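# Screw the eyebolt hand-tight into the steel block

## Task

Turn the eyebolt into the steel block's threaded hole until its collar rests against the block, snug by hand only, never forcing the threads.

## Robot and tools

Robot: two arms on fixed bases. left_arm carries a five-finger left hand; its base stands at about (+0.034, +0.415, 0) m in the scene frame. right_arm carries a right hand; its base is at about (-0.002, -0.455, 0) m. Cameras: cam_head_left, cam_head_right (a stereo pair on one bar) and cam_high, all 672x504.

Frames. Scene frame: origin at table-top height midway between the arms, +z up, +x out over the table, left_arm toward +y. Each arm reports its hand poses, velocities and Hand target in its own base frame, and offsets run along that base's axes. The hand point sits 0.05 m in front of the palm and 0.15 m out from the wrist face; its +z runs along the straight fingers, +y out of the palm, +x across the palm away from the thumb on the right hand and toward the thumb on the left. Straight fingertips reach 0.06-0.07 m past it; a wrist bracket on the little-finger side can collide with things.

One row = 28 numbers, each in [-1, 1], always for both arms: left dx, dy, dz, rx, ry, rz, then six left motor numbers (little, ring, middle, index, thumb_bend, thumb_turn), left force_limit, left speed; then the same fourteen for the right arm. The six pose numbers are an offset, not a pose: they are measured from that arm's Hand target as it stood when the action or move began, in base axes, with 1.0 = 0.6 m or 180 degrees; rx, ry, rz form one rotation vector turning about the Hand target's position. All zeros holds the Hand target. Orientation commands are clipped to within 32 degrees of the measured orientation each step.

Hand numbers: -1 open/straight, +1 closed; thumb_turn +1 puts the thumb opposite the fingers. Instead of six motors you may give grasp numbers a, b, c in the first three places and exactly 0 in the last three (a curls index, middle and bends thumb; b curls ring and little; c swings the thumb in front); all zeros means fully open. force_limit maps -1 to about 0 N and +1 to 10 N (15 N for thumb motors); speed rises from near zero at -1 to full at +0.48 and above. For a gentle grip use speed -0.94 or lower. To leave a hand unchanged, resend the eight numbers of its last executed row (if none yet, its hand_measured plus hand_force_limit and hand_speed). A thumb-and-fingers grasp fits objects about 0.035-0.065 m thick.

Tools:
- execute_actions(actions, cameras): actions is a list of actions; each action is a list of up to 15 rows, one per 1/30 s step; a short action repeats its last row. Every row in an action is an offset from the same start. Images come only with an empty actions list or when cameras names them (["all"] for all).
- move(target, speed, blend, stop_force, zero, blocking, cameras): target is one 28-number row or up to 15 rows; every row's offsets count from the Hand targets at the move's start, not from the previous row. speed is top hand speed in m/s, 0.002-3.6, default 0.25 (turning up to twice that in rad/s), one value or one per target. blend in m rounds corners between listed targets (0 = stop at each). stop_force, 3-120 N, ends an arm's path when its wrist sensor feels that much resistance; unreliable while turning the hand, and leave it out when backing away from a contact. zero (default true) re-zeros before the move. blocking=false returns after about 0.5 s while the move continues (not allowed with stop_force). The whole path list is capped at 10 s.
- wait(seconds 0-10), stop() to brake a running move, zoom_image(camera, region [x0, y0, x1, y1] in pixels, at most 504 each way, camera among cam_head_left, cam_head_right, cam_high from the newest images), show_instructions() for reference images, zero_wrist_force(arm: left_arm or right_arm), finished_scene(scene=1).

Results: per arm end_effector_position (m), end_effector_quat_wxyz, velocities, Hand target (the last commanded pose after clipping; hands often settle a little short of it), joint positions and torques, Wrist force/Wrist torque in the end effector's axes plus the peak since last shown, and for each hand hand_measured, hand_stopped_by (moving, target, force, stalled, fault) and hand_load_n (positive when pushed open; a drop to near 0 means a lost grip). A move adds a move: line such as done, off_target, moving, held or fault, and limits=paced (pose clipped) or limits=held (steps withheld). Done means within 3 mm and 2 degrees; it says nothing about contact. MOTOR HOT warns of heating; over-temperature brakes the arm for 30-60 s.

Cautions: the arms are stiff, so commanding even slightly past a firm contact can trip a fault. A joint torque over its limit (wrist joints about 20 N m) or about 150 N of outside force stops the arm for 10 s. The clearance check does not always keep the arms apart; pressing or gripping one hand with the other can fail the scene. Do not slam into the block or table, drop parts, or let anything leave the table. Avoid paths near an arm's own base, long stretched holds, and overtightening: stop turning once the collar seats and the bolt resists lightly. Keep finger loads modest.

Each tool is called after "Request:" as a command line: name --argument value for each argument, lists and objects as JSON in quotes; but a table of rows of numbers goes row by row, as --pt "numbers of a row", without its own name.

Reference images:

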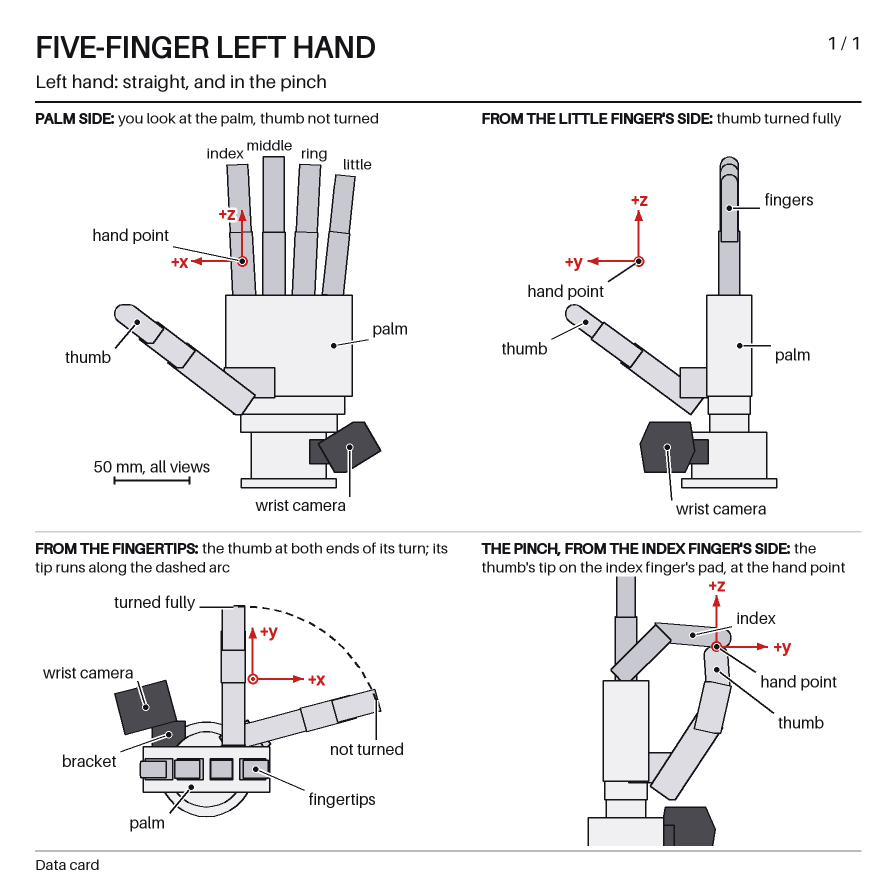

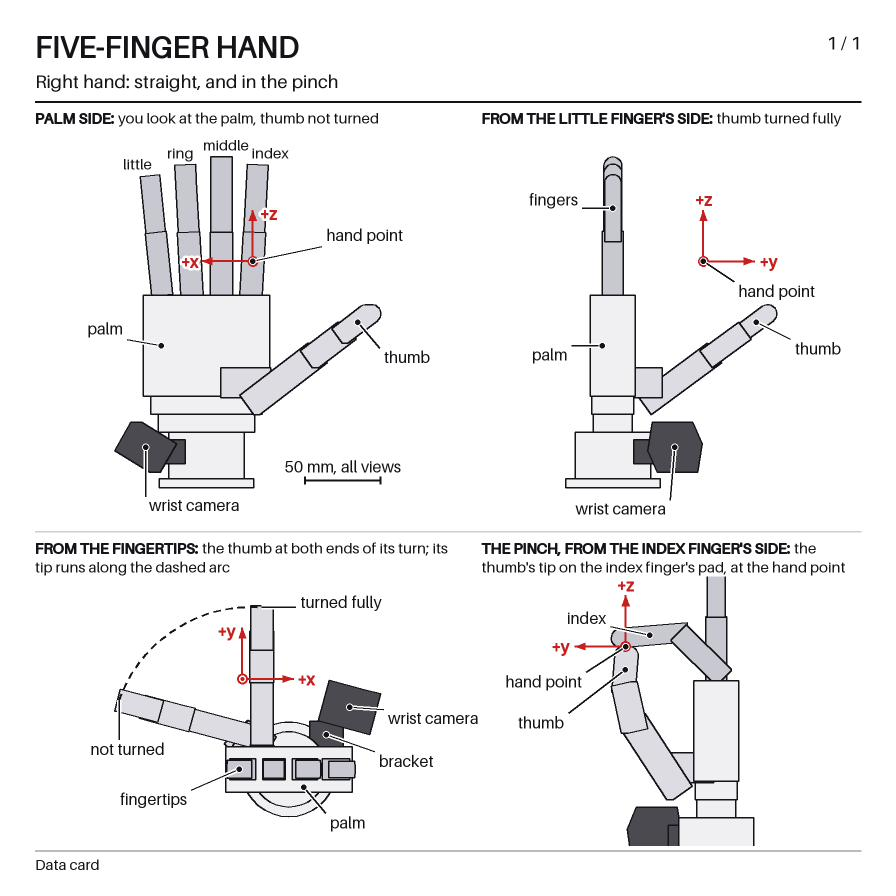

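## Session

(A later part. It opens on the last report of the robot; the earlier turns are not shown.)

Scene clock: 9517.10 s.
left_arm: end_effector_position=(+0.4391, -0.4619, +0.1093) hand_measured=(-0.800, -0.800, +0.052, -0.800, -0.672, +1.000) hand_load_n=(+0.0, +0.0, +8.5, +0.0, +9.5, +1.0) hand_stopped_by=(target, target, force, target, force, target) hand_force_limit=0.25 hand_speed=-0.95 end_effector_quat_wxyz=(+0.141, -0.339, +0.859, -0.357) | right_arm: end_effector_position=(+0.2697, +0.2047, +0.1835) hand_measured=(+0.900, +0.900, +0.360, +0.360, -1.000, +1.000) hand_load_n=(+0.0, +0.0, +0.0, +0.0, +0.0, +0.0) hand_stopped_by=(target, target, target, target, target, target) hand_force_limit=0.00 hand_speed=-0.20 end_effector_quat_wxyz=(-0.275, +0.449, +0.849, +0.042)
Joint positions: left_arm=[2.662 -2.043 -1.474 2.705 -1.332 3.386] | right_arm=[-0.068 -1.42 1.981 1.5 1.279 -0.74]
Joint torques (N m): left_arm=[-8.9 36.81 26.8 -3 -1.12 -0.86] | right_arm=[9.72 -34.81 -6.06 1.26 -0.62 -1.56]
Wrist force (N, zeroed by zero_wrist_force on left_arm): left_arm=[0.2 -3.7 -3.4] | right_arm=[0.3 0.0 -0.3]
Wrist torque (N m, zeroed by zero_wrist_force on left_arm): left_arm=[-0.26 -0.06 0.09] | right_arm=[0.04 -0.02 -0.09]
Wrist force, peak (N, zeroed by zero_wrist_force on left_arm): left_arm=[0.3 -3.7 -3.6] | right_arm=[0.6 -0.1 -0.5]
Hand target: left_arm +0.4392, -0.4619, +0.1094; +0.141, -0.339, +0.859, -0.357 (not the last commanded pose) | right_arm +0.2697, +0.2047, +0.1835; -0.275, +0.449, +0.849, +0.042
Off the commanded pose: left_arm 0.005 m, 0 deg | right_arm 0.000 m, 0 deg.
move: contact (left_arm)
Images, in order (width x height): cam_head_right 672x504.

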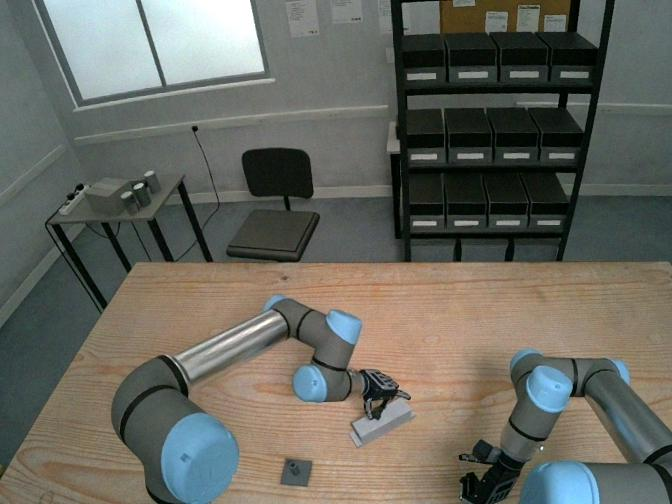

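Request:
move --target '[-0.008,0.0038,0,0,0,-0.0833,-0.8,-0.8,0.4,-0.8,0.15,1,0.25,-0.95,0,0,0,0,0,0,0.9,0.9,0.36,0.36,-1,1,0,-0.2]' --speed 0.05 --cameras '["cam_head_right"]'

Request:
zoom_image --camera "cam_head_right" --region '[350, 385, 400, 435]'

Scene clock: 9550.40 s.
left_arm: end_effector_position=(+0.4345, -0.4596, +0.1093) hand_measured=(-0.800, -0.800, +0.052, -0.800, -0.672, +1.000) hand_load_n=(+0.0, +0.0, +7.5, +0.0, +10.0, +1.5) hand_stopped_by=(target, target, force, target, force, target) hand_force_limit=0.25 hand_speed=-0.95 end_effector_quat_wxyz=(+0.093, -0.224, +0.896, -0.372) end_effector_velocity=(+0.002, +0.000, +0.001) end_effector_angular_velocity=(-0.002, -0.003, +0.007) | right_arm: end_effector_position=(+0.2697, +0.2047, +0.1835) hand_measured=(+0.900, +0.900, +0.360, +0.360, -1.000, +1.000) hand_load_n=(+0.0, +0.0, +0.5, +0.0, +0.0, +0.0) hand_stopped_by=(target, target, target, target, target, target) hand_force_limit=0.00 hand_speed=-0.20 end_effector_quat_wxyz=(-0.275, +0.449, +0.849, +0.042)
Joint positions: left_arm=[2.717 -2.086 -1.425 2.612 -1.123 3.64] | right_arm=[-0.068 -1.42 1.981 1.5 1.279 -0.74]
Joint velocities: left_arm=[0.001 0.001 0.001 0.004 -0.003 -0.005] | right_arm=[within noise]
Joint torques (N m): left_arm=[-6.8 41.73 13.11 2.19 -1.07 -1.06] | right_arm=[10.92 -34.53 -5.82 1.17 -0.73 -1.62]
Wrist force (N, zeroed by zero_wrist_force on left_arm): left_arm=[0.2 -2.4 -7.4] | right_arm=[0.5 -0.1 -0.3]
Wrist torque (N m, zeroed by zero_wrist_force on left_arm): left_arm=[-0.44 -0.14 -0.09] | right_arm=[0.03 -0.04 -0.08]
Wrist force, peak (N, zeroed by zero_wrist_force on left_arm): left_arm=[0.2 -2.4 -7.4] | right_arm=[0.8 0.0 -0.2]
Hand target: left_arm +0.4344, -0.4596, +0.1094; +0.093, -0.224, +0.896, -0.372 | right_arm +0.2697, +0.2047, +0.1835; -0.275, +0.449, +0.849, +0.042
Off the commanded pose: left_arm 0.000 m, 0 deg | right_arm 0.000 m, 0 deg.
move: done
Images, in order (width x height): cam_head_right 672x504.

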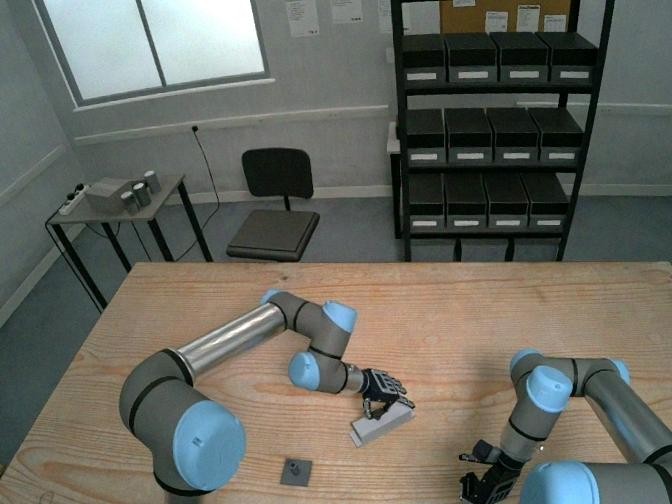

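Scaled by 10.080 from the camera's 672x504 image, which has a finer 960x720 frame.

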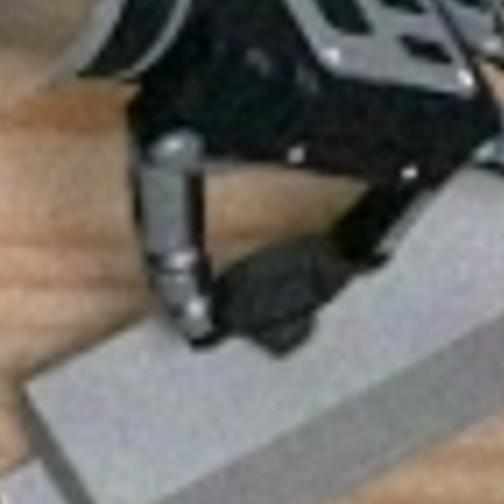

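Request:
move --target '[-0.007,0.0065,0.0003,0,0,-0.0833,-0.8,-0.8,0.4,-0.8,0.15,1,0.25,-0.95,0,0,0,0,0,0,0.9,0.9,0.36,0.36,-1,1,0,-0.2]' --speed 0.05

Scene clock: 9571.67 s.
left_arm: end_effector_position=(+0.4303, -0.4557, +0.1095) hand_measured=(-0.800, -0.800, +0.052, -0.800, -0.672, +1.000) hand_load_n=(+0.0, +0.0, +7.5, +0.0, +10.0, +1.0) hand_stopped_by=(target, target, force, target, force, target) hand_force_limit=0.25 hand_speed=-0.95 end_effector_quat_wxyz=(+0.044, -0.105, +0.917, -0.381) | right_arm: end_effector_position=(+0.2697, +0.2047, +0.1835) hand_measured=(+0.900, +0.900, +0.360, +0.360, -1.000, +1.000) hand_load_n=(+0.0, +0.0, +0.0, +0.0, +0.0, +0.5) hand_stopped_by=(target, target, target, target, target, target) hand_force_limit=0.00 hand_speed=-0.20 end_effector_quat_wxyz=(-0.275, +0.449, +0.849, +0.042)
Joint positions: left_arm=[2.758 -2.16 -1.339 2.452 -0.952 3.93] | right_arm=[-0.068 -1.42 1.981 1.5 1.279 -0.74]
Joint torques (N m): left_arm=[-2.64 48.12 8.05 2.12 -1.19 -1.32] | right_arm=[10.26 -34.71 -5.99 1.18 -0.72 -1.49]
Wrist force (N, zeroed by zero_wrist_force on left_arm): left_arm=[0.4 -4.1 -6.3] | right_arm=[0.5 0.0 -0.2]
Wrist torque (N m, zeroed by zero_wrist_force on left_arm): left_arm=[-0.43 -0.11 -0.08] | right_arm=[0.04 -0.04 -0.07]
Wrist force, peak (N, zeroed by zero_wrist_force on left_arm): left_arm=[0.4 -2.6 -7.5] | right_arm=[0.8 0.0 -0.3]
Hand target: left_arm +0.4302, -0.4557, +0.1095; +0.044, -0.105, +0.917, -0.381 | right_arm +0.2697, +0.2047, +0.1835; -0.275, +0.449, +0.849, +0.042
Off the commanded pose: left_arm 0.000 m, 0 deg | right_arm 0.000 m, 0 deg.
move: done

Request:
move --target '[-0.005,0.0073,0,0,0,-0.0833,-0.8,-0.8,0.4,-0.8,0.15,1,0.25,-0.95,0,0,0,0,0,0,0.9,0.9,0.36,0.36,-1,1,0,-0.2]' --speed 0.05 --cameras '["cam_head_right"]'

Request:
zoom_image --camera "cam_head_right" --region '[350, 385, 400, 435]'

Scene clock: 9583.47 s.
left_arm: end_effector_position=(+0.4272, -0.4514, +0.1095) hand_measured=(-0.800, -0.800, +0.052, -0.800, -0.672, +1.000) hand_load_n=(-0.5, +0.0, +8.0, +0.0, +9.5, +1.5) hand_stopped_by=(target, target, force, target, force, target) hand_force_limit=0.25 hand_speed=-0.95 end_effector_quat_wxyz=(-0.006, +0.016, +0.923, -0.384) | right_arm: end_effector_position=(+0.2697, +0.2047, +0.1835) hand_measured=(+0.900, +0.900, +0.360, +0.360, -1.000, +1.000) hand_load_n=(+0.0, +0.0, +0.5, +0.0, +0.0, +0.0) hand_stopped_by=(target, target, target, target, target, target) hand_force_limit=0.00 hand_speed=-0.20 end_effector_quat_wxyz=(-0.275, +0.449, +0.849, +0.042)
Joint positions: left_arm=[2.78 -2.26 -1.223 2.225 -0.835 4.263] | right_arm=[-0.068 -1.42 1.981 1.5 1.279 -0.74]
Joint torques (N m): left_arm=[4.58 52.59 6.42 1.85 -1.21 -1.15] | right_arm=[10.45 -34.53 -6.04 1.07 -0.62 -1.46]
Wrist force (N, zeroed by zero_wrist_force on left_arm): left_arm=[0.9 -4.6 -6.2] | right_arm=[0.4 -0.1 -0.2]
Wrist torque (N m, zeroed by zero_wrist_force on left_arm): left_arm=[-0.37 -0.13 -0.07] | right_arm=[0.02 -0.04 -0.08]
Wrist force, peak (N, zeroed by zero_wrist_force on left_arm): left_arm=[0.6 -4.3 -6.7] | right_arm=[0.8 -0.2 -0.1]
Hand target: left_arm +0.4272, -0.4514, +0.1095; -0.006, +0.016, +0.923, -0.384 | right_arm +0.2697, +0.2047, +0.1835; -0.275, +0.449, +0.849, +0.042
Off the commanded pose: left_arm 0.000 m, 0 deg | right_arm 0.000 m, 0 deg.
move: done
Images, in order (width x height): cam_head_right 672x504.

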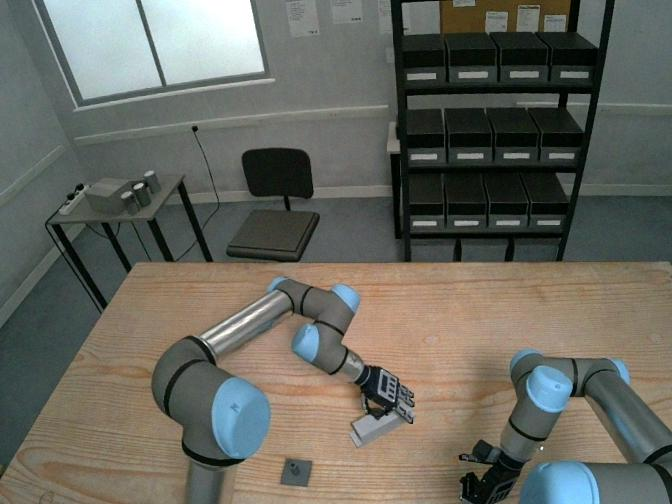

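Scaled by 10.080 from the camera's 672x504 image, which has a finer 960x720 frame.

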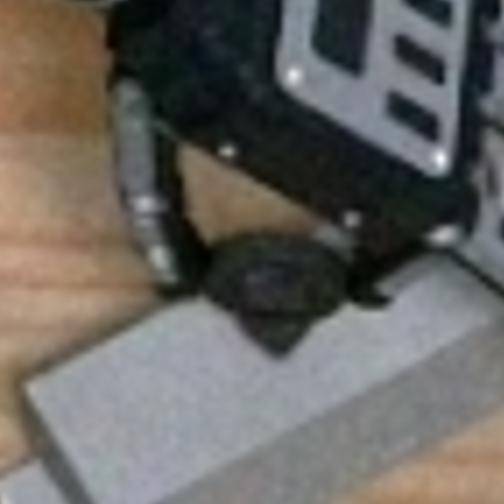

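Request:
move --target '[-0.0028,0.0083,0.0004,0,0,-0.0833,-0.8,-0.8,0.4,-0.8,0.15,1,0.25,-0.95,0,0,0,0,0,0,0.9,0.9,0.36,0.36,-1,1,0,-0.2]' --speed 0.05

Scene clock: 9596.63 s.
left_arm: end_effector_position=(+0.4255, -0.4464, +0.1097) hand_measured=(-0.800, -0.800, +0.052, -0.800, -0.672, +1.000) hand_load_n=(+0.0, +0.0, +9.5, +0.0, +9.0, +1.5) hand_stopped_by=(target, target, force, target, force, target) hand_force_limit=0.25 hand_speed=-0.95 end_effector_quat_wxyz=(-0.056, +0.136, +0.913, -0.380) | right_arm: end_effector_position=(+0.2697, +0.2047, +0.1835) hand_measured=(+0.900, +0.900, +0.360, +0.360, -1.000, +1.000) hand_load_n=(+0.0, +0.0, +0.0, +0.0, +0.0, +0.0) hand_stopped_by=(target, target, target, target, target, target) hand_force_limit=0.00 hand_speed=-0.20 end_effector_quat_wxyz=(-0.275, +0.449, +0.849, +0.042)
Joint positions: left_arm=[2.785 -2.37 -1.094 1.954 -0.785 4.626] | right_arm=[-0.068 -1.42 1.981 1.5 1.279 -0.74]
Joint torques (N m): left_arm=[-8.29 56.74 6.32 1.11 0.6 -1.31] | right_arm=[9.91 -34.95 -5.87 1.28 -0.52 -1.67]
Wrist force (N, zeroed by zero_wrist_force on left_arm): left_arm=[0.2 -4.3 -0.9] | right_arm=[0.7 -0.2 -0.2]
Wrist torque (N m, zeroed by zero_wrist_force on left_arm): left_arm=[-0.14 0.03 -0.10] | right_arm=[0.00 -0.07 -0.07]
Wrist force, peak (N, zeroed by zero_wrist_force on left_arm): left_arm=[0.8 -4.8 -6.2] | right_arm=[0.6 -0.2 -0.5]
Hand target: left_arm +0.4255, -0.4464, +0.1098; -0.056, +0.136, +0.913, -0.380 | right_arm +0.2697, +0.2047, +0.1835; -0.275, +0.449, +0.849, +0.042
Off the commanded pose: left_arm 0.000 m, 0 deg | right_arm 0.000 m, 0 deg.
move: done

Request:
move --target '[-0.0008,0.0083,0,0,0,-0.0833,-0.8,-0.8,0.4,-0.8,0.15,1,0.25,-0.95,0,0,0,0,0,0,0.9,0.9,0.36,0.36,-1,1,0,-0.2]' --speed 0.05 --cameras '["cam_head_right"]'

Request:
zoom_image --camera "cam_head_right" --region '[350, 385, 400, 435]'

Scene clock: 9609.70 s.
left_arm: end_effector_position=(+0.4250, -0.4414, +0.1097) hand_measured=(-0.800, -0.800, +0.052, -0.800, -0.672, +1.000) hand_load_n=(+0.0, +0.0, +9.5, +0.0, +8.5, +1.5) hand_stopped_by=(target, target, force, target, force, target) hand_force_limit=0.25 hand_speed=-0.95 end_effector_quat_wxyz=(-0.106, +0.254, +0.888, -0.369) | right_arm: end_effector_position=(+0.2697, +0.2047, +0.1835) hand_measured=(+0.900, +0.900, +0.360, +0.360, -1.000, +1.000) hand_load_n=(+0.0, +0.0, +0.0, +0.0, +0.0, +0.5) hand_stopped_by=(target, target, target, target, target, target) hand_force_limit=0.00 hand_speed=-0.20 end_effector_quat_wxyz=(-0.275, +0.449, +0.849, +0.042)
Joint positions: left_arm=[2.775 -2.474 -0.966 1.681 -0.801 4.98] | right_arm=[-0.068 -1.42 1.981 1.5 1.279 -0.74]
Joint torques (N m): left_arm=[-1.79 60.37 7.08 1.06 1.35 -1.32] | right_arm=[9.73 -35.26 -6.22 1.15 -0.58 -1.49]
Wrist force (N, zeroed by zero_wrist_force on left_arm): left_arm=[0.0 -6.5 -1.4] | right_arm=[0.7 -0.1 -0.4]
Wrist torque (N m, zeroed by zero_wrist_force on left_arm): left_arm=[-0.23 -0.01 -0.01] | right_arm=[0.03 -0.07 -0.06]
Wrist force, peak (N, zeroed by zero_wrist_force on left_arm): left_arm=[0.0 -6.5 -1.4] | right_arm=[0.7 -0.1 -0.5]
Hand target: left_arm +0.4250, -0.4414, +0.1098; -0.105, +0.254, +0.888, -0.369 | right_arm +0.2697, +0.2047, +0.1835; -0.275, +0.449, +0.849, +0.042
Off the commanded pose: left_arm 0.000 m, 0 deg | right_arm 0.000 m, 0 deg.
move: done
Images, in order (width x height): cam_head_right 672x504.

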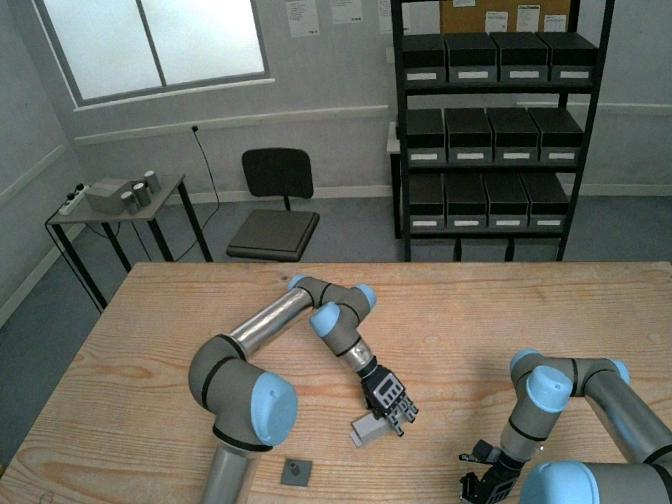

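Scaled by 10.080 from the camera's 672x504 image, which has a finer 960x720 frame.

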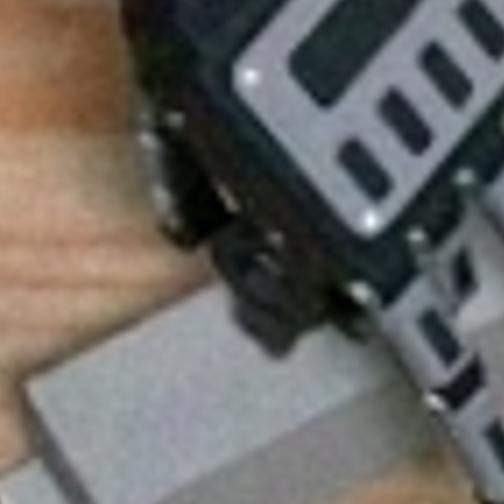

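Request:
move --target '[0.0012,0.0078,0,0,0,-0.0833,-0.8,-0.8,0.4,-0.8,0.15,1,0.25,-0.95,0,0,0,0,0,0,0.9,0.9,0.36,0.36,-1,1,0,-0.2]' --speed 0.05

Scene clock: 9622.97 s.
left_arm: end_effector_position=(+0.4257, -0.4367, +0.1097) hand_measured=(-0.800, -0.800, +0.052, -0.800, -0.672, +1.000) hand_load_n=(+0.0, +0.0, +10.0, -0.5, +9.0, +2.5) hand_stopped_by=(target, target, force, target, force, target) hand_force_limit=0.25 hand_speed=-0.95 end_effector_quat_wxyz=(-0.153, +0.368, +0.847, -0.352) end_effector_velocity=(-0.001, -0.001, -0.001) end_effector_angular_velocity=(-0.001, -0.001, +0.002) | right_arm: end_effector_position=(+0.2697, +0.2047, +0.1835) hand_measured=(+0.900, +0.900, +0.360, +0.360, -1.000, +1.000) hand_load_n=(+0.0, +0.0, +0.0, +0.0, +0.0, +0.5) hand_stopped_by=(target, target, target, target, target, target) hand_force_limit=0.00 hand_speed=-0.20 end_effector_quat_wxyz=(-0.275, +0.449, +0.849, +0.042)
Joint positions: left_arm=[2.753 -2.569 -0.838 1.438 -0.871 5.29] | right_arm=[-0.068 -1.42 1.981 1.5 1.279 -0.74]
Joint velocities: left_arm=[-0.001 0.001 -0.003 0.006 0.002 -0.004] | right_arm=[within noise]
Joint torques (N m): left_arm=[2.49 62.79 8.3 1.12 1.32 -1.19] | right_arm=[9.38 -34.51 -5.44 1.13 -0.63 -1.43]
Wrist force (N, zeroed by zero_wrist_force on left_arm): left_arm=[-0.4 -5.1 1.4] | right_arm=[0.5 0.0 -0.4]
Wrist torque (N m, zeroed by zero_wrist_force on left_arm): left_arm=[-0.07 0.05 -0.02] | right_arm=[0.04 -0.04 -0.08]
Wrist force, peak (N, zeroed by zero_wrist_force on left_arm): left_arm=[-0.2 -6.4 -1.5] | right_arm=[0.7 -0.1 -0.4]
Hand target: left_arm +0.4257, -0.4367, +0.1098; -0.153, +0.368, +0.847, -0.352 | right_arm +0.2697, +0.2047, +0.1835; -0.275, +0.449, +0.849, +0.042
Off the commanded pose: left_arm 0.000 m, 0 deg | right_arm 0.000 m, 0 deg.
move: done

Request:
move --target '[-0.0008,-0.0008,0,0,0,0,-0.8,-0.8,0.4,-0.8,0.15,1,0.25,-0.95,0,0,0,0,0,0,0.9,0.9,0.36,0.36,-1,1,0,-0.2]' --speed 0.02

Request:
move --target '[0,0,-0.005,0,0,0,-0.8,-0.8,0.4,-0.8,0.15,1,0.25,-0.95,0,0,0,0,0,0,0.9,0.9,0.36,0.36,-1,1,0,-0.2]' --speed 0.003 --stop_force 3

Scene clock: 9632.40 s.
left_arm: end_effector_position=(+0.4253, -0.4372, +0.1098) hand_measured=(-0.800, -0.800, +0.052, -0.800, -0.672, +1.000) hand_load_n=(+0.0, +0.0, +9.5, +0.0, +9.0, +2.0) hand_stopped_by=(target, target, force, target, force, target) hand_force_limit=0.25 hand_speed=-0.95 end_effector_quat_wxyz=(-0.153, +0.368, +0.847, -0.352) | right_arm: end_effector_position=(+0.2697, +0.2047, +0.1835) hand_measured=(+0.900, +0.900, +0.360, +0.360, -1.000, +1.000) hand_load_n=(+0.0, +0.0, +0.5, +0.0, +0.0, +0.0) hand_stopped_by=(target, target, target, target, target, target) hand_force_limit=0.00 hand_speed=-0.20 end_effector_quat_wxyz=(-0.275, +0.449, +0.849, +0.042)
Joint positions: left_arm=[2.752 -2.568 -0.839 1.44 -0.871 5.288] | right_arm=[-0.068 -1.42 1.981 1.5 1.279 -0.74]
Joint torques (N m): left_arm=[-7.51 63.62 7.66 0.8 1.09 -0.89] | right_arm=[10.43 -34.68 -5.95 1.08 -0.67 -1.49]
Wrist force (N, zeroed by zero_wrist_force on left_arm): left_arm=[-0.5 -4.5 -0.1] | right_arm=[0.4 0.0 -0.3]
Wrist torque (N m, zeroed by zero_wrist_force on left_arm): left_arm=[-0.12 0.04 -0.03] | right_arm=[0.04 -0.04 -0.08]
Wrist force, peak (N, zeroed by zero_wrist_force on left_arm): left_arm=[-0.5 -6.0 0.9] | right_arm=[0.8 0.0 -0.4]
Hand target: left_arm +0.4253, -0.4372, +0.1098; -0.153, +0.368, +0.847, -0.352 | right_arm +0.2697, +0.2047, +0.1835; -0.275, +0.449, +0.849, +0.042
Off the commanded pose: left_arm 0.000 m, 0 deg | right_arm 0.000 m, 0 deg.
move: done

Scene clock: 9633.13 s.
left_arm: end_effector_position=(+0.4252, -0.4372, +0.1095) hand_measured=(-0.800, -0.800, +0.052, -0.800, -0.672, +1.000) hand_load_n=(+0.0, +0.0, +9.0, +0.0, +9.0, +1.0) hand_stopped_by=(target, target, force, target, force, target) hand_force_limit=0.25 hand_speed=-0.95 end_effector_quat_wxyz=(-0.153, +0.368, +0.847, -0.352) | right_arm: end_effector_position=(+0.2697, +0.2047, +0.1835) hand_measured=(+0.900, +0.900, +0.360, +0.360, -1.000, +1.000) hand_load_n=(+0.0, +0.0, +0.0, +0.0, +0.0, +0.0) hand_stopped_by=(target, target, target, target, target, target) hand_force_limit=0.00 hand_speed=-0.20 end_effector_quat_wxyz=(-0.275, +0.449, +0.849, +0.042)
Joint positions: left_arm=[2.752 -2.568 -0.839 1.44 -0.871 5.288] | right_arm=[-0.068 -1.42 1.981 1.5 1.279 -0.74]
Joint torques (N m): left_arm=[-8.43 60.84 23.01 -4.41 1.01 -0.52] | right_arm=[9.67 -34.14 -5.24 1.07 -0.61 -1.66]
Wrist force (N, zeroed by zero_wrist_force on left_arm): left_arm=[-1.0 -7.0 -2.6] | right_arm=[0.5 -0.1 -0.3]
Wrist torque (N m, zeroed by zero_wrist_force on left_arm): left_arm=[-0.28 0.00 0.02] | right_arm=[0.03 -0.05 -0.08]
Wrist force, peak (N, zeroed by zero_wrist_force on left_arm): left_arm=[-1.0 -7.3 -2.7] | right_arm=[0.7 -0.1 -0.3]
Hand target: left_arm +0.4253, -0.4372, +0.1096; -0.153, +0.368, +0.847, -0.352 (not the last commanded pose) | right_arm +0.2697, +0.2047, +0.1835; -0.275, +0.449, +0.849, +0.042
Off the commanded pose: left_arm 0.003 m, 0 deg | right_arm 0.000 m, 0 deg.
move: contact (left_arm)

Request:
move --target '[0,0,0.003,0,0,0,-0.8,-0.8,0.4,-0.8,0.15,1,0.25,-0.95,0,0,0,0,0,0,0.9,0.9,0.36,0.36,-1,1,0,-0.2]' --speed 0.004

Scene clock: 9640.97 s.
left_arm: end_effector_position=(+0.4253, -0.4372, +0.1114) hand_measured=(-0.800, -0.800, +0.052, -0.800, -0.672, +1.000) hand_load_n=(+0.0, +0.0, +10.0, +0.0, +9.0, +1.0) hand_stopped_by=(target, target, force, target, force, target) hand_force_limit=0.25 hand_speed=-0.95 end_effector_quat_wxyz=(-0.153, +0.368, +0.847, -0.352) | right_arm: end_effector_position=(+0.2697, +0.2047, +0.1835) hand_measured=(+0.900, +0.900, +0.360, +0.360, -1.000, +1.000) hand_load_n=(+0.0, +0.0, +0.0, +0.0, +0.0, +0.0) hand_stopped_by=(target, target, target, target, target, target) hand_force_limit=0.00 hand_speed=-0.20 end_effector_quat_wxyz=(-0.275, +0.449, +0.849, +0.042)
Joint positions: left_arm=[2.752 -2.566 -0.837 1.437 -0.871 5.288] | right_arm=[-0.068 -1.42 1.981 1.5 1.279 -0.74]
Joint torques (N m): left_arm=[-5.84 64.2 28.6 -5.04 1.25 -0.54] | right_arm=[10.47 -34.87 -6.04 1.01 -0.64 -1.51]
Wrist force (N, zeroed by zero_wrist_force on left_arm): left_arm=[-0.2 0.3 0.5] | right_arm=[0.5 0.2 -0.4]
Wrist torque (N m, zeroed by zero_wrist_force on left_arm): left_arm=[-0.03 0.03 -0.11] | right_arm=[0.07 -0.04 -0.07]
Wrist force, peak (N, zeroed by zero_wrist_force on left_arm): left_arm=[-1.1 -7.0 -2.2] | right_arm=[0.8 -0.1 -0.5]
Hand target: left_arm +0.4253, -0.4372, +0.1114; -0.153, +0.368, +0.847, -0.352 | right_arm +0.2697, +0.2047, +0.1835; -0.275, +0.449, +0.849, +0.042
Off the commanded pose: left_arm 0.000 m, 0 deg | right_arm 0.000 m, 0 deg.
move: done

Request:
move --pt "0 0 0.004 0 0 0 -0.8 -0.8 0.4 -0.8 0.15 1 0.25 -0.95 0 0 0 0 0 0 0.9 0.9 0.36 0.36 -1 1 0 -0.2" --pt "0.0228 -0.0408 0.004 0 0 0.5 -0.8 -0.8 0.4 -0.8 0.15 1 0.25 -0.95 0 0 0 0 0 0 0.9 0.9 0.36 0.36 -1 1 0 -0.2" --speed 0.15 --blend 0.001

Request:
move --target '[0,0,-0.012,0,0,0,-0.8,-0.8,0.4,-0.8,0.15,1,0.25,-0.95,0,0,0,0,0,0,0.9,0.9,0.36,0.36,-1,1,0,-0.2]' --speed 0.003 --stop_force 3 --cameras '["cam_head_right"]'

Request:
zoom_image --camera "cam_head_right" --region '[350, 385, 400, 435]'

Scene clock: 9694.47 s.
left_arm: end_effector_position=(+0.4388, -0.4617, +0.1138) hand_measured=(-0.800, -0.800, +0.052, -0.800, -0.672, +1.000) hand_load_n=(+0.0, +0.0, +10.0, +0.0, +9.0, +1.0) hand_stopped_by=(target, target, force, target, force, target) hand_force_limit=0.25 hand_speed=-0.95 end_effector_quat_wxyz=(+0.141, -0.339, +0.859, -0.357) | right_arm: end_effector_position=(+0.2697, +0.2047, +0.1835) hand_measured=(+0.900, +0.900, +0.360, +0.360, -1.000, +1.000) hand_load_n=(+0.0, +0.0, +0.0, +0.0, +0.0, +0.0) hand_stopped_by=(target, target, target, target, target, target) hand_force_limit=0.00 hand_speed=-0.20 end_effector_quat_wxyz=(-0.275, +0.449, +0.849, +0.042)
Joint positions: left_arm=[2.662 -2.038 -1.469 2.695 -1.333 3.386] | right_arm=[-0.068 -1.42 1.981 1.5 1.279 -0.74]
Joint torques (N m): left_arm=[8.94 23.3 32.77 -3.01 -1.09 -1.01] | right_arm=[10.52 -34.81 -6.22 1.01 -0.64 -1.48]
Wrist force (N, zeroed by zero_wrist_force on left_arm): left_arm=[0.2 0.5 0.6] | right_arm=[0.5 0.0 -0.2]
Wrist torque (N m, zeroed by zero_wrist_force on left_arm): left_arm=[-0.01 -0.02 0.01] | right_arm=[0.03 -0.05 -0.07]
Wrist force, peak (N, zeroed by zero_wrist_force on left_arm): left_arm=[-0.3 1.1 0.8] | right_arm=[0.7 -0.3 -0.4]
Hand target: left_arm +0.4390, -0.4617, +0.1138; +0.141, -0.339, +0.859, -0.357 | right_arm +0.2697, +0.2047, +0.1835; -0.275, +0.449, +0.849, +0.042
Off the commanded pose: left_arm 0.000 m, 0 deg | right_arm 0.000 m, 0 deg.
move: done

Scene clock: 9696.37 s.
left_arm: end_effector_position=(+0.4389, -0.4617, +0.1099) hand_measured=(-0.800, -0.800, +0.052, -0.800, -0.672, +1.000) hand_load_n=(+0.0, +0.0, +9.0, +0.0, +9.0, +0.5) hand_stopped_by=(target, target, force, target, force, target) hand_force_limit=0.25 hand_speed=-0.95 end_effector_quat_wxyz=(+0.141, -0.339, +0.859, -0.357) | right_arm: end_effector_position=(+0.2697, +0.2047, +0.1835) hand_measured=(+0.900, +0.900, +0.360, +0.360, -1.000, +1.000) hand_load_n=(+0.0, +0.0, +0.0, +0.0, +0.0, +0.0) hand_stopped_by=(target, target, target, target, target, target) hand_force_limit=0.00 hand_speed=-0.20 end_effector_quat_wxyz=(-0.275, +0.449, +0.849, +0.042)
Joint positions: left_arm=[2.662 -2.042 -1.474 2.704 -1.333 3.386] | right_arm=[-0.068 -1.42 1.981 1.5 1.279 -0.74]
Joint torques (N m): left_arm=[9.28 36.91 26.94 -3.36 -1.07 -1.09] | right_arm=[11.06 -34.83 -5.86 1.12 -0.8 -1.54]
Wrist force (N, zeroed by zero_wrist_force on left_arm): left_arm=[-0.4 -3.9 -2.8] | right_arm=[0.5 -0.1 -0.1]
Wrist torque (N m, zeroed by zero_wrist_force on left_arm): left_arm=[-0.23 -0.04 0.10] | right_arm=[0.01 -0.05 -0.08]
Wrist force, peak (N, zeroed by zero_wrist_force on left_arm): left_arm=[-0.5 -4.0 -2.8] | right_arm=[0.7 -0.2 -0.3]
Hand target: left_arm +0.4390, -0.4617, +0.1100; +0.141, -0.339, +0.859, -0.357 (not the last commanded pose) | right_arm +0.2697, +0.2047, +0.1835; -0.275, +0.449, +0.849, +0.042
Off the commanded pose: left_arm 0.003 m, 0 deg | right_arm 0.000 m, 0 deg.
move: contact (left_arm)
Images, in order (width x height): cam_head_right 672x504.

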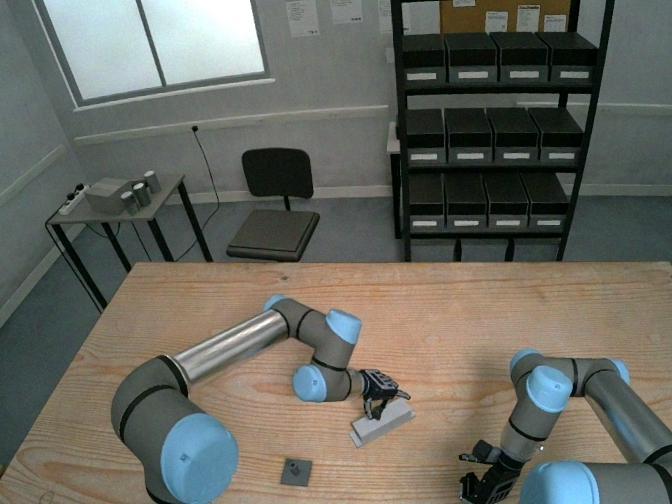

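Scaled by 10.080 from the camera's 672x504 image, which has a finer 960x720 frame.

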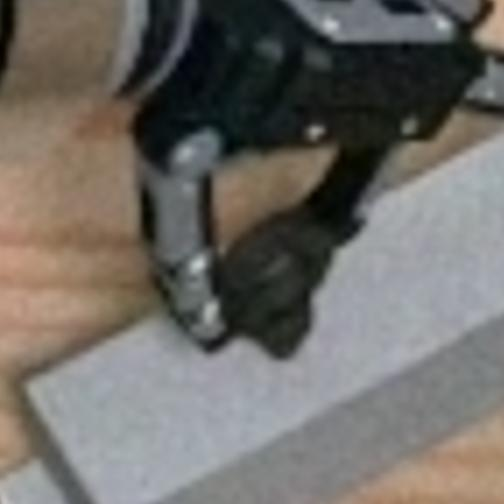

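Request:
move --target '[0.0007,0.0006,0.003,0,0,0,-0.8,-0.8,0.4,-0.8,0.15,1,0.25,-0.95,0,0,0,0,0,0,0.9,0.9,0.36,0.36,-1,1,0,-0.2]' --speed 0.02

Request:
move --target '[0,0,-0.012,0,0,0,-0.8,-0.8,0.4,-0.8,0.15,1,0.25,-0.95,0,0,0,0,0,0,0.9,0.9,0.36,0.36,-1,1,0,-0.2]' --speed 0.003 --stop_force 3

Request:
move --target '[0.0007,0.0006,0.003,0,0,0,-0.8,-0.8,0.4,-0.8,0.15,1,0.25,-0.95,0,0,0,0,0,0,0.9,0.9,0.36,0.36,-1,1,0,-0.2]' --speed 0.02

Request:
move --target '[0,0,-0.012,0,0,0,-0.8,-0.8,0.4,-0.8,0.15,1,0.25,-0.95,0,0,0,0,0,0,0.9,0.9,0.36,0.36,-1,1,0,-0.2]' --speed 0.003 --stop_force 3

Scene clock: 9712.80 s.
left_arm: end_effector_position=(+0.4394, -0.4613, +0.1119) hand_measured=(-0.800, -0.800, +0.052, -0.800, -0.672, +1.000) hand_load_n=(+0.0, +0.0, +10.0, +0.0, +9.0, +1.5) hand_stopped_by=(target, target, force, target, force, target) hand_force_limit=0.25 hand_speed=-0.95 end_effector_quat_wxyz=(+0.141, -0.339, +0.859, -0.357) | right_arm: end_effector_position=(+0.2697, +0.2047, +0.1835) hand_measured=(+0.900, +0.900, +0.360, +0.360, -1.000, +1.000) hand_load_n=(+0.0, +0.0, +0.0, +0.0, -0.5, +0.5) hand_stopped_by=(target, target, target, target, target, target) hand_force_limit=0.00 hand_speed=-0.20 end_effector_quat_wxyz=(-0.275, +0.449, +0.849, +0.042)
Joint positions: left_arm=[2.663 -2.04 -1.471 2.699 -1.332 3.387] | right_arm=[-0.068 -1.42 1.981 1.5 1.279 -0.74]
Joint torques (N m): left_arm=[6.32 46.42 30.02 -2.21 1.51 1.2] | right_arm=[10.07 -34 -6.81 1.08 -0.63 -1.52]
Wrist force (N, zeroed by zero_wrist_force on left_arm): left_arm=[0.0 0.3 0.4] | right_arm=[0.5 0.2 -0.3]
Wrist torque (N m, zeroed by zero_wrist_force on left_arm): left_arm=[-0.03 0.00 0.01] | right_arm=[0.08 -0.05 -0.07]
Wrist force, peak (N, zeroed by zero_wrist_force on left_arm): left_arm=[-0.5 -4.4 -3.0] | right_arm=[0.8 -0.2 -0.2]
Hand target: left_arm +0.4394, -0.4613, +0.1118; +0.141, -0.339, +0.859, -0.357 | right_arm +0.2697, +0.2047, +0.1835; -0.275, +0.449, +0.849, +0.042
Off the commanded pose: left_arm 0.000 m, 0 deg | right_arm 0.000 m, 0 deg.
move: done

Scene clock: 9714.03 s.
left_arm: end_effector_position=(+0.4394, -0.4613, +0.1099) hand_measured=(-0.800, -0.800, +0.052, -0.800, -0.672, +1.000) hand_load_n=(+0.0, +0.0, +9.5, +0.0, +9.0, +0.5) hand_stopped_by=(target, target, force, target, force, target) hand_force_limit=0.25 hand_speed=-0.95 end_effector_quat_wxyz=(+0.141, -0.339, +0.859, -0.357) | right_arm: end_effector_position=(+0.2697, +0.2047, +0.1835) hand_measured=(+0.900, +0.900, +0.360, +0.360, -1.000, +1.000) hand_load_n=(+0.0, +0.5, +0.0, +0.0, +0.0, +0.5) hand_stopped_by=(target, target, target, target, target, target) hand_force_limit=0.00 hand_speed=-0.20 end_effector_quat_wxyz=(-0.275, +0.449, +0.849, +0.042)
Joint positions: left_arm=[2.663 -2.042 -1.474 2.703 -1.332 3.387] | right_arm=[-0.068 -1.42 1.981 1.5 1.279 -0.74]
Joint torques (N m): left_arm=[2.54 37.92 26.57 -3.55 0.57 0.28] | right_arm=[10.83 -34.44 -6.21 0.91 -0.61 -1.64]
Wrist force (N, zeroed by zero_wrist_force on left_arm): left_arm=[-0.3 -4.2 -2.7] | right_arm=[0.5 -0.1 -0.3]
Wrist torque (N m, zeroed by zero_wrist_force on left_arm): left_arm=[-0.26 -0.06 0.11] | right_arm=[0.02 -0.05 -0.08]
Wrist force, peak (N, zeroed by zero_wrist_force on left_arm): left_arm=[-0.3 -4.3 -2.8] | right_arm=[0.7 0.1 -0.5]
Hand target: left_arm +0.4394, -0.4613, +0.1100; +0.141, -0.339, +0.859, -0.357 (not the last commanded pose) | right_arm +0.2697, +0.2047, +0.1835; -0.275, +0.449, +0.849, +0.042
Off the commanded pose: left_arm 0.005 m, 0 deg | right_arm 0.000 m, 0 deg.
move: contact (left_arm)

Scene clock: 9714.73 s.
left_arm: end_effector_position=(+0.4398, -0.4610, +0.1118) hand_measured=(-0.800, -0.800, +0.052, -0.800, -0.672, +1.000) hand_load_n=(+0.0, +0.0, +10.0, +0.0, +9.0, +1.5) hand_stopped_by=(target, target, force, target, force, target) hand_force_limit=0.25 hand_speed=-0.95 end_effector_quat_wxyz=(+0.141, -0.339, +0.859, -0.357) | right_arm: end_effector_position=(+0.2697, +0.2047, +0.1835) hand_measured=(+0.900, +0.900, +0.360, +0.360, -1.000, +1.000) hand_load_n=(+0.0, +0.0, +0.0, +0.0, +0.0, +0.0) hand_stopped_by=(target, target, target, target, target, target) hand_force_limit=0.00 hand_speed=-0.20 end_effector_quat_wxyz=(-0.275, +0.449, +0.849, +0.042)
Joint positions: left_arm=[2.664 -2.041 -1.471 2.699 -1.332 3.388] | right_arm=[-0.068 -1.42 1.981 1.5 1.279 -0.74]
Joint torques (N m): left_arm=[6.48 46.85 29.4 -2.21 1.35 1.1] | right_arm=[9.87 -34.5 -5.88 1.01 -0.74 -1.53]
Wrist force (N, zeroed by zero_wrist_force on left_arm): left_arm=[0.2 0.3 0.5] | right_arm=[0.5 -0.1 -0.2]
Wrist torque (N m, zeroed by zero_wrist_force on left_arm): left_arm=[-0.03 -0.02 0.01] | right_arm=[0.01 -0.05 -0.08]
Wrist force, peak (N, zeroed by zero_wrist_force on left_arm): left_arm=[-0.4 -4.8 -3.0] | right_arm=[0.7 -0.3 -0.4]
Hand target: left_arm +0.4398, -0.4610, +0.1118; +0.141, -0.339, +0.859, -0.357 | right_arm +0.2697, +0.2047, +0.1835; -0.275, +0.449, +0.849, +0.042
Off the commanded pose: left_arm 0.000 m, 0 deg | right_arm 0.000 m, 0 deg.
move: done

Scene clock: 9715.97 s.
left_arm: end_effector_position=(+0.4398, -0.4609, +0.1099) hand_measured=(-0.800, -0.800, +0.052, -0.800, -0.672, +1.000) hand_load_n=(+0.0, +0.0, +9.5, +0.0, +9.0, +0.5) hand_stopped_by=(target, target, force, target, force, target) hand_force_limit=0.25 hand_speed=-0.95 end_effector_quat_wxyz=(+0.141, -0.339, +0.859, -0.357) | right_arm: end_effector_position=(+0.2697, +0.2047, +0.1835) hand_measured=(+0.900, +0.900, +0.360, +0.360, -1.000, +1.000) hand_load_n=(+0.0, +0.0, +0.0, +0.0, +0.0, +0.0) hand_stopped_by=(target, target, target, target, target, target) hand_force_limit=0.00 hand_speed=-0.20 end_effector_quat_wxyz=(-0.275, +0.449, +0.849, +0.042)
Joint positions: left_arm=[2.664 -2.042 -1.474 2.703 -1.332 3.388] | right_arm=[-0.068 -1.42 1.981 1.5 1.279 -0.74]
Joint torques (N m): left_arm=[2.93 36.72 26.2 -3.63 0.28 0.25] | right_arm=[9.92 -34.42 -5.71 0.93 -0.67 -1.47]
Wrist force (N, zeroed by zero_wrist_force on left_arm): left_arm=[-0.2 -3.8 -2.6] | right_arm=[0.5 -0.1 -0.3]
Wrist torque (N m, zeroed by zero_wrist_force on left_arm): left_arm=[-0.23 -0.07 0.11] | right_arm=[0.03 -0.04 -0.08]
Wrist force, peak (N, zeroed by zero_wrist_force on left_arm): left_arm=[-0.3 -3.9 -2.8] | right_arm=[0.7 -0.1 -0.4]
Hand target: left_arm +0.4398, -0.4610, +0.1100; +0.141, -0.339, +0.859, -0.357 (not the last commanded pose) | right_arm +0.2697, +0.2047, +0.1835; -0.275, +0.449, +0.849, +0.042
Off the commanded pose: left_arm 0.005 m, 0 deg | right_arm 0.000 m, 0 deg.
move: contact (left_arm)

Request:
move --target '[-0.0012,0.0012,0.003,0,0,0,-0.8,-0.8,0.4,-0.8,0.15,1,0.25,-0.95,0,0,0,0,0,0,0.9,0.9,0.36,0.36,-1,1,0,-0.2]' --speed 0.02

Request:
move --target '[0,0,-0.012,0,0,0,-0.8,-0.8,0.4,-0.8,0.15,1,0.25,-0.95,0,0,0,0,0,0,0.9,0.9,0.36,0.36,-1,1,0,-0.2]' --speed 0.003 --stop_force 3

Request:
move --target '[-0.001,-0.001,0.003,0,0,0,-0.8,-0.8,0.4,-0.8,0.15,1,0.25,-0.95,0,0,0,0,0,0,0.9,0.9,0.36,0.36,-1,1,0,-0.2]' --speed 0.02

Request:
move --target '[0,0,-0.012,0,0,0,-0.8,-0.8,0.4,-0.8,0.15,1,0.25,-0.95,0,0,0,0,0,0,0.9,0.9,0.36,0.36,-1,1,0,-0.2]' --speed 0.003 --stop_force 3

Request:
move --target '[0.0005,0.0025,0.003,0,0,0,-0.8,-0.8,0.4,-0.8,0.15,1,0.25,-0.95,0,0,0,0,0,0,0.9,0.9,0.36,0.36,-1,1,0,-0.2]' --speed 0.02

Request:
move --target '[0,0,-0.012,0,0,0,-0.8,-0.8,0.4,-0.8,0.15,1,0.25,-0.95,0,0,0,0,0,0,0.9,0.9,0.36,0.36,-1,1,0,-0.2]' --speed 0.003 --stop_force 3

Scene clock: 9738.43 s.
left_arm: end_effector_position=(+0.4391, -0.4602, +0.1119) hand_measured=(-0.800, -0.800, +0.052, -0.800, -0.672, +1.000) hand_load_n=(+0.0, +0.0, +10.0, +0.0, +9.0, +1.5) hand_stopped_by=(target, target, force, target, force, target) hand_force_limit=0.25 hand_speed=-0.95 end_effector_quat_wxyz=(+0.141, -0.339, +0.859, -0.357) | right_arm: end_effector_position=(+0.2697, +0.2047, +0.1835) hand_measured=(+0.900, +0.900, +0.360, +0.360, -1.000, +1.000) hand_load_n=(+0.5, +0.0, +0.0, +0.0, +0.0, +0.5) hand_stopped_by=(target, target, target, target, target, target) hand_force_limit=0.00 hand_speed=-0.20 end_effector_quat_wxyz=(-0.275, +0.449, +0.849, +0.042)
Joint positions: left_arm=[2.665 -2.038 -1.475 2.7 -1.331 3.388] | right_arm=[-0.068 -1.42 1.981 1.5 1.279 -0.74]
Joint torques (N m): left_arm=[7.53 41.59 8.79 -2.42 1.74 1.48] | right_arm=[9.82 -34.1 -5.76 1.07 -0.59 -1.57]
Wrist force (N, zeroed by zero_wrist_force on left_arm): left_arm=[0.0 0.5 0.4] | right_arm=[0.6 -0.3 -0.3]
Wrist torque (N m, zeroed by zero_wrist_force on left_arm): left_arm=[0.02 0.01 0.00] | right_arm=[0.00 -0.06 -0.08]
Wrist force, peak (N, zeroed by zero_wrist_force on left_arm): left_arm=[-0.5 -4.2 -3.0] | right_arm=[0.7 -0.3 -0.3]
Hand target: left_arm +0.4391, -0.4602, +0.1118; +0.141, -0.339, +0.859, -0.357 | right_arm +0.2697, +0.2047, +0.1835; -0.275, +0.449, +0.849, +0.042
Off the commanded pose: left_arm 0.000 m, 0 deg | right_arm 0.000 m, 0 deg.
move: done

Scene clock: 9739.60 s.
left_arm: end_effector_position=(+0.4391, -0.4602, +0.1101) hand_measured=(-0.800, -0.800, +0.052, -0.800, -0.672, +1.000) hand_load_n=(+0.0, +0.0, +9.5, +0.0, +8.5, +1.0) hand_stopped_by=(target, target, force, target, force, target) hand_force_limit=0.25 hand_speed=-0.95 end_effector_quat_wxyz=(+0.141, -0.339, +0.859, -0.357) | right_arm: end_effector_position=(+0.2697, +0.2047, +0.1835) hand_measured=(+0.900, +0.900, +0.360, +0.360, -1.000, +1.000) hand_load_n=(+0.0, +0.0, +0.0, +0.0, +0.0, +0.0) hand_stopped_by=(target, target, target, target, target, target) hand_force_limit=0.00 hand_speed=-0.20 end_effector_quat_wxyz=(-0.275, +0.449, +0.849, +0.042)
Joint positions: left_arm=[2.665 -2.04 -1.477 2.704 -1.331 3.388] | right_arm=[-0.068 -1.42 1.981 1.5 1.279 -0.74]
Joint torques (N m): left_arm=[5.31 37.26 26.33 -3.41 1.2 0.78] | right_arm=[10.01 -33.89 -5.38 1.02 -0.6 -1.61]
Wrist force (N, zeroed by zero_wrist_force on left_arm): left_arm=[-0.2 -3.7 -2.6] | right_arm=[0.5 0.0 -0.3]
Wrist torque (N m, zeroed by zero_wrist_force on left_arm): left_arm=[-0.22 -0.05 0.09] | right_arm=[0.03 -0.04 -0.07]
Wrist force, peak (N, zeroed by zero_wrist_force on left_arm): left_arm=[-0.3 -3.9 -3.0] | right_arm=[0.7 -0.1 -0.3]
Hand target: left_arm +0.4391, -0.4602, +0.1101; +0.141, -0.339, +0.859, -0.357 (not the last commanded pose) | right_arm +0.2697, +0.2047, +0.1835; -0.275, +0.449, +0.849, +0.042
Off the commanded pose: left_arm 0.005 m, 0 deg | right_arm 0.000 m, 0 deg.
move: contact (left_arm)

Scene clock: 9740.30 s.
left_arm: end_effector_position=(+0.4385, -0.4608, +0.1120) hand_measured=(-0.800, -0.800, +0.052, -0.800, -0.672, +1.000) hand_load_n=(+0.0, +0.0, +10.0, +0.0, +9.0, +1.5) hand_stopped_by=(target, target, force, target, force, target) hand_force_limit=0.25 hand_speed=-0.95 end_effector_quat_wxyz=(+0.141, -0.339, +0.859, -0.357) | right_arm: end_effector_position=(+0.2697, +0.2047, +0.1835) hand_measured=(+0.900, +0.900, +0.360, +0.360, -1.000, +1.000) hand_load_n=(+0.0, +0.0, +0.0, +0.0, -0.5, +0.5) hand_stopped_by=(target, target, target, target, target, target) hand_force_limit=0.00 hand_speed=-0.20 end_effector_quat_wxyz=(-0.275, +0.449, +0.849, +0.042)
Joint positions: left_arm=[2.663 -2.038 -1.475 2.7 -1.332 3.387] | right_arm=[-0.068 -1.42 1.981 1.5 1.279 -0.74]
Joint torques (N m): left_arm=[-5.24 45.99 30.61 -2.31 -1.18 -0.88] | right_arm=[10.1 -34.36 -5.96 0.88 -0.78 -1.67]
Wrist force (N, zeroed by zero_wrist_force on left_arm): left_arm=[0.0 0.3 0.3] | right_arm=[0.4 -0.1 -0.3]
Wrist torque (N m, zeroed by zero_wrist_force on left_arm): left_arm=[-0.01 0.01 0.00] | right_arm=[0.03 -0.04 -0.08]
Wrist force, peak (N, zeroed by zero_wrist_force on left_arm): left_arm=[-0.3 -4.5 -2.5] | right_arm=[0.7 -0.1 -0.4]
Hand target: left_arm +0.4385, -0.4608, +0.1119; +0.141, -0.339, +0.859, -0.357 | right_arm +0.2697, +0.2047, +0.1835; -0.275, +0.449, +0.849, +0.042
Off the commanded pose: left_arm 0.000 m, 0 deg | right_arm 0.000 m, 0 deg.
move: done

Scene clock: 9741.53 s.
left_arm: end_effector_position=(+0.4385, -0.4608, +0.1100) hand_measured=(-0.800, -0.800, +0.052, -0.800, -0.672, +1.000) hand_load_n=(+0.0, +0.0, +9.5, +0.0, +9.0, +0.5) hand_stopped_by=(target, target, force, target, force, target) hand_force_limit=0.25 hand_speed=-0.95 end_effector_quat_wxyz=(+0.141, -0.339, +0.859, -0.357) | right_arm: end_effector_position=(+0.2697, +0.2047, +0.1835) hand_measured=(+0.900, +0.900, +0.360, +0.360, -1.000, +1.000) hand_load_n=(+0.0, +0.5, +0.0, +0.0, +0.0, +0.0) hand_stopped_by=(target, target, target, target, target, target) hand_force_limit=0.00 hand_speed=-0.20 end_effector_quat_wxyz=(-0.275, +0.449, +0.849, +0.042)
Joint positions: left_arm=[2.663 -2.04 -1.477 2.704 -1.332 3.387] | right_arm=[-0.068 -1.42 1.981 1.5 1.279 -0.74]
Joint torques (N m): left_arm=[-1.67 36.67 25.83 -3.27 0.3 0.89] | right_arm=[9.87 -34.79 -5.9 0.83 -0.67 -1.54]
Wrist force (N, zeroed by zero_wrist_force on left_arm): left_arm=[-0.5 -4.2 -3.1] | right_arm=[0.6 -0.1 -0.4]
Wrist torque (N m, zeroed by zero_wrist_force on left_arm): left_arm=[-0.24 -0.01 0.08] | right_arm=[0.04 -0.06 -0.07]
Wrist force, peak (N, zeroed by zero_wrist_force on left_arm): left_arm=[-0.5 -4.2 -3.1] | right_arm=[0.7 -0.1 -0.3]
Hand target: left_arm +0.4385, -0.4609, +0.1101; +0.141, -0.339, +0.859, -0.357 (not the last commanded pose) | right_arm +0.2697, +0.2047, +0.1835; -0.275, +0.449, +0.849, +0.042
Off the commanded pose: left_arm 0.005 m, 0 deg | right_arm 0.000 m, 0 deg.
move: contact (left_arm)

Scene clock: 9742.23 s.
left_arm: end_effector_position=(+0.4388, -0.4593, +0.1120) hand_measured=(-0.800, -0.800, +0.052, -0.800, -0.672, +1.000) hand_load_n=(+0.0, +0.0, +10.0, +0.0, +9.0, +1.0) hand_stopped_by=(target, target, force, target, force, target) hand_force_limit=0.25 hand_speed=-0.95 end_effector_quat_wxyz=(+0.141, -0.339, +0.859, -0.357) | right_arm: end_effector_position=(+0.2697, +0.2047, +0.1835) hand_measured=(+0.900, +0.900, +0.360, +0.360, -1.000, +1.000) hand_load_n=(+0.0, +0.0, +0.0, +0.0, -0.5, +0.0) hand_stopped_by=(target, target, target, target, target, target) hand_force_limit=0.00 hand_speed=-0.20 end_effector_quat_wxyz=(-0.275, +0.449, +0.849, +0.042)
Joint positions: left_arm=[2.666 -2.036 -1.477 2.701 -1.33 3.389] | right_arm=[-0.068 -1.42 1.981 1.5 1.279 -0.74]
Joint torques (N m): left_arm=[4.03 43.51 16.98 -2.19 1.24 0.78] | right_arm=[10.79 -35.22 -5.8 0.9 -0.68 -1.51]
Wrist force (N, zeroed by zero_wrist_force on left_arm): left_arm=[0.2 0.3 0.3] | right_arm=[0.5 0.0 -0.1]
Wrist torque (N m, zeroed by zero_wrist_force on left_arm): left_arm=[-0.02 -0.03 0.02] | right_arm=[0.04 -0.05 -0.07]
Wrist force, peak (N, zeroed by zero_wrist_force on left_arm): left_arm=[-0.2 -4.8 -3.0] | right_arm=[0.7 -0.1 -0.1]
Hand target: left_arm +0.4388, -0.4594, +0.1119; +0.141, -0.339, +0.859, -0.357 | right_arm +0.2697, +0.2047, +0.1835; -0.275, +0.449, +0.849, +0.042
Off the commanded pose: left_arm 0.000 m, 0 deg | right_arm 0.000 m, 0 deg.
move: done

Scene clock: 9743.43 s.
left_arm: end_effector_position=(+0.4388, -0.4593, +0.1101) hand_measured=(-0.800, -0.800, +0.052, -0.800, -0.672, +1.000) hand_load_n=(+0.0, -0.5, +9.0, +0.0, +9.0, +0.5) hand_stopped_by=(target, target, force, target, force, target) hand_force_limit=0.25 hand_speed=-0.95 end_effector_quat_wxyz=(+0.141, -0.339, +0.859, -0.357) | right_arm: end_effector_position=(+0.2697, +0.2047, +0.1835) hand_measured=(+0.900, +0.900, +0.360, +0.360, -1.000, +1.000) hand_load_n=(+0.5, +0.0, +0.0, +0.5, +0.0, +0.0) hand_stopped_by=(target, target, target, target, target, target) hand_force_limit=0.00 hand_speed=-0.20 end_effector_quat_wxyz=(-0.275, +0.449, +0.849, +0.042)
Joint positions: left_arm=[2.666 -2.038 -1.48 2.705 -1.33 3.389] | right_arm=[-0.068 -1.42 1.981 1.5 1.279 -0.74]
Joint torques (N m): left_arm=[-4.73 36.83 27.66 -3.46 -0.03 -0.73] | right_arm=[10.73 -34.26 -6.21 0.8 -0.65 -1.47]
Wrist force (N, zeroed by zero_wrist_force on left_arm): left_arm=[-0.1 -3.9 -2.8] | right_arm=[0.5 0.0 -0.2]
Wrist torque (N m, zeroed by zero_wrist_force on left_arm): left_arm=[-0.22 -0.04 0.09] | right_arm=[0.03 -0.05 -0.07]
Wrist force, peak (N, zeroed by zero_wrist_force on left_arm): left_arm=[-0.1 -3.9 -2.8] | right_arm=[0.7 -0.1 -0.3]
Hand target: left_arm +0.4388, -0.4593, +0.1102; +0.141, -0.339, +0.859, -0.357 (not the last commanded pose) | right_arm +0.2697, +0.2047, +0.1835; -0.275, +0.449, +0.849, +0.042
Off the commanded pose: left_arm 0.005 m, 0 deg | right_arm 0.000 m, 0 deg.
move: contact (left_arm)

Request:
move --target '[0,0,0.035,0,0,0,-0.8,-0.8,0.4,-0.8,0.15,1,0.25,-0.95,0,0,0,0,0,0,0.9,0.9,0.36,0.36,-1,1,0,-0.2]' --speed 0.04 --cameras '["cam_head_right"]'

Request:
zoom_image --camera "cam_head_right" --region '[360, 400, 390, 430]'

Scene clock: 9750.00 s.
left_arm: end_effector_position=(+0.4389, -0.4594, +0.1315) hand_measured=(-0.800, -0.800, +0.052, -0.800, -0.672, +1.000) hand_load_n=(+0.0, +0.0, +10.0, +0.0, +9.0, +1.0) hand_stopped_by=(target, target, force, target, force, target) hand_force_limit=0.25 hand_speed=-0.95 end_effector_quat_wxyz=(+0.141, -0.339, +0.859, -0.357) end_effector_velocity=(+0.000, +0.000, -0.003) end_effector_angular_velocity=(+0.001, +0.000, +0.000) | right_arm: end_effector_position=(+0.2697, +0.2047, +0.1835) hand_measured=(+0.900, +0.900, +0.360, +0.360, -1.000, +1.000) hand_load_n=(+0.0, +0.0, +0.0, +0.0, +0.0, +0.5) hand_stopped_by=(target, target, target, target, target, target) hand_force_limit=0.00 hand_speed=-0.20 end_effector_quat_wxyz=(-0.275, +0.449, +0.849, +0.042)
Joint positions: left_arm=[2.666 -2.02 -1.448 2.656 -1.33 3.389] | right_arm=[-0.068 -1.42 1.981 1.5 1.279 -0.74]
Joint velocities: left_arm=[-0.001 -0.002 -0.004 0.005 -0.001 0] | right_arm=[within noise]
Joint torques (N m): left_arm=[5.09 25.01 8.08 1.97 1.43 0.64] | right_arm=[10.65 -34.02 -5.74 1.09 -0.51 -1.67]
Wrist force (N, zeroed by zero_wrist_force on left_arm): left_arm=[0.0 0.2 0.3] | right_arm=[0.5 -0.1 -0.1]
Wrist torque (N m, zeroed by zero_wrist_force on left_arm): left_arm=[-0.03 -0.01 0.02] | right_arm=[0.01 -0.05 -0.08]
Wrist force, peak (N, zeroed by zero_wrist_force on left_arm): left_arm=[0.1 -4.2 -3.0] | right_arm=[0.8 -0.2 -0.3]
Hand target: left_arm +0.4388, -0.4593, +0.1312; +0.141, -0.339, +0.859, -0.357 | right_arm +0.2697, +0.2047, +0.1835; -0.275, +0.449, +0.849, +0.042
Off the commanded pose: left_arm 0.000 m, 0 deg | right_arm 0.000 m, 0 deg.
move: done
Images, in order (width x height): cam_head_right 672x504.

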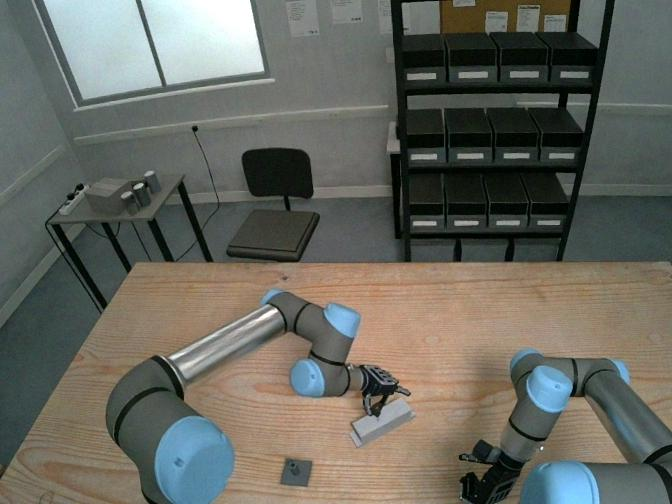

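Scaled by 16.800 from the camera's 672x504 image, which has a finer 960x720 frame.

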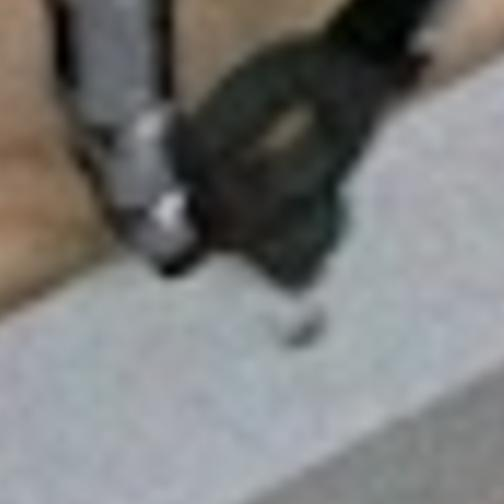

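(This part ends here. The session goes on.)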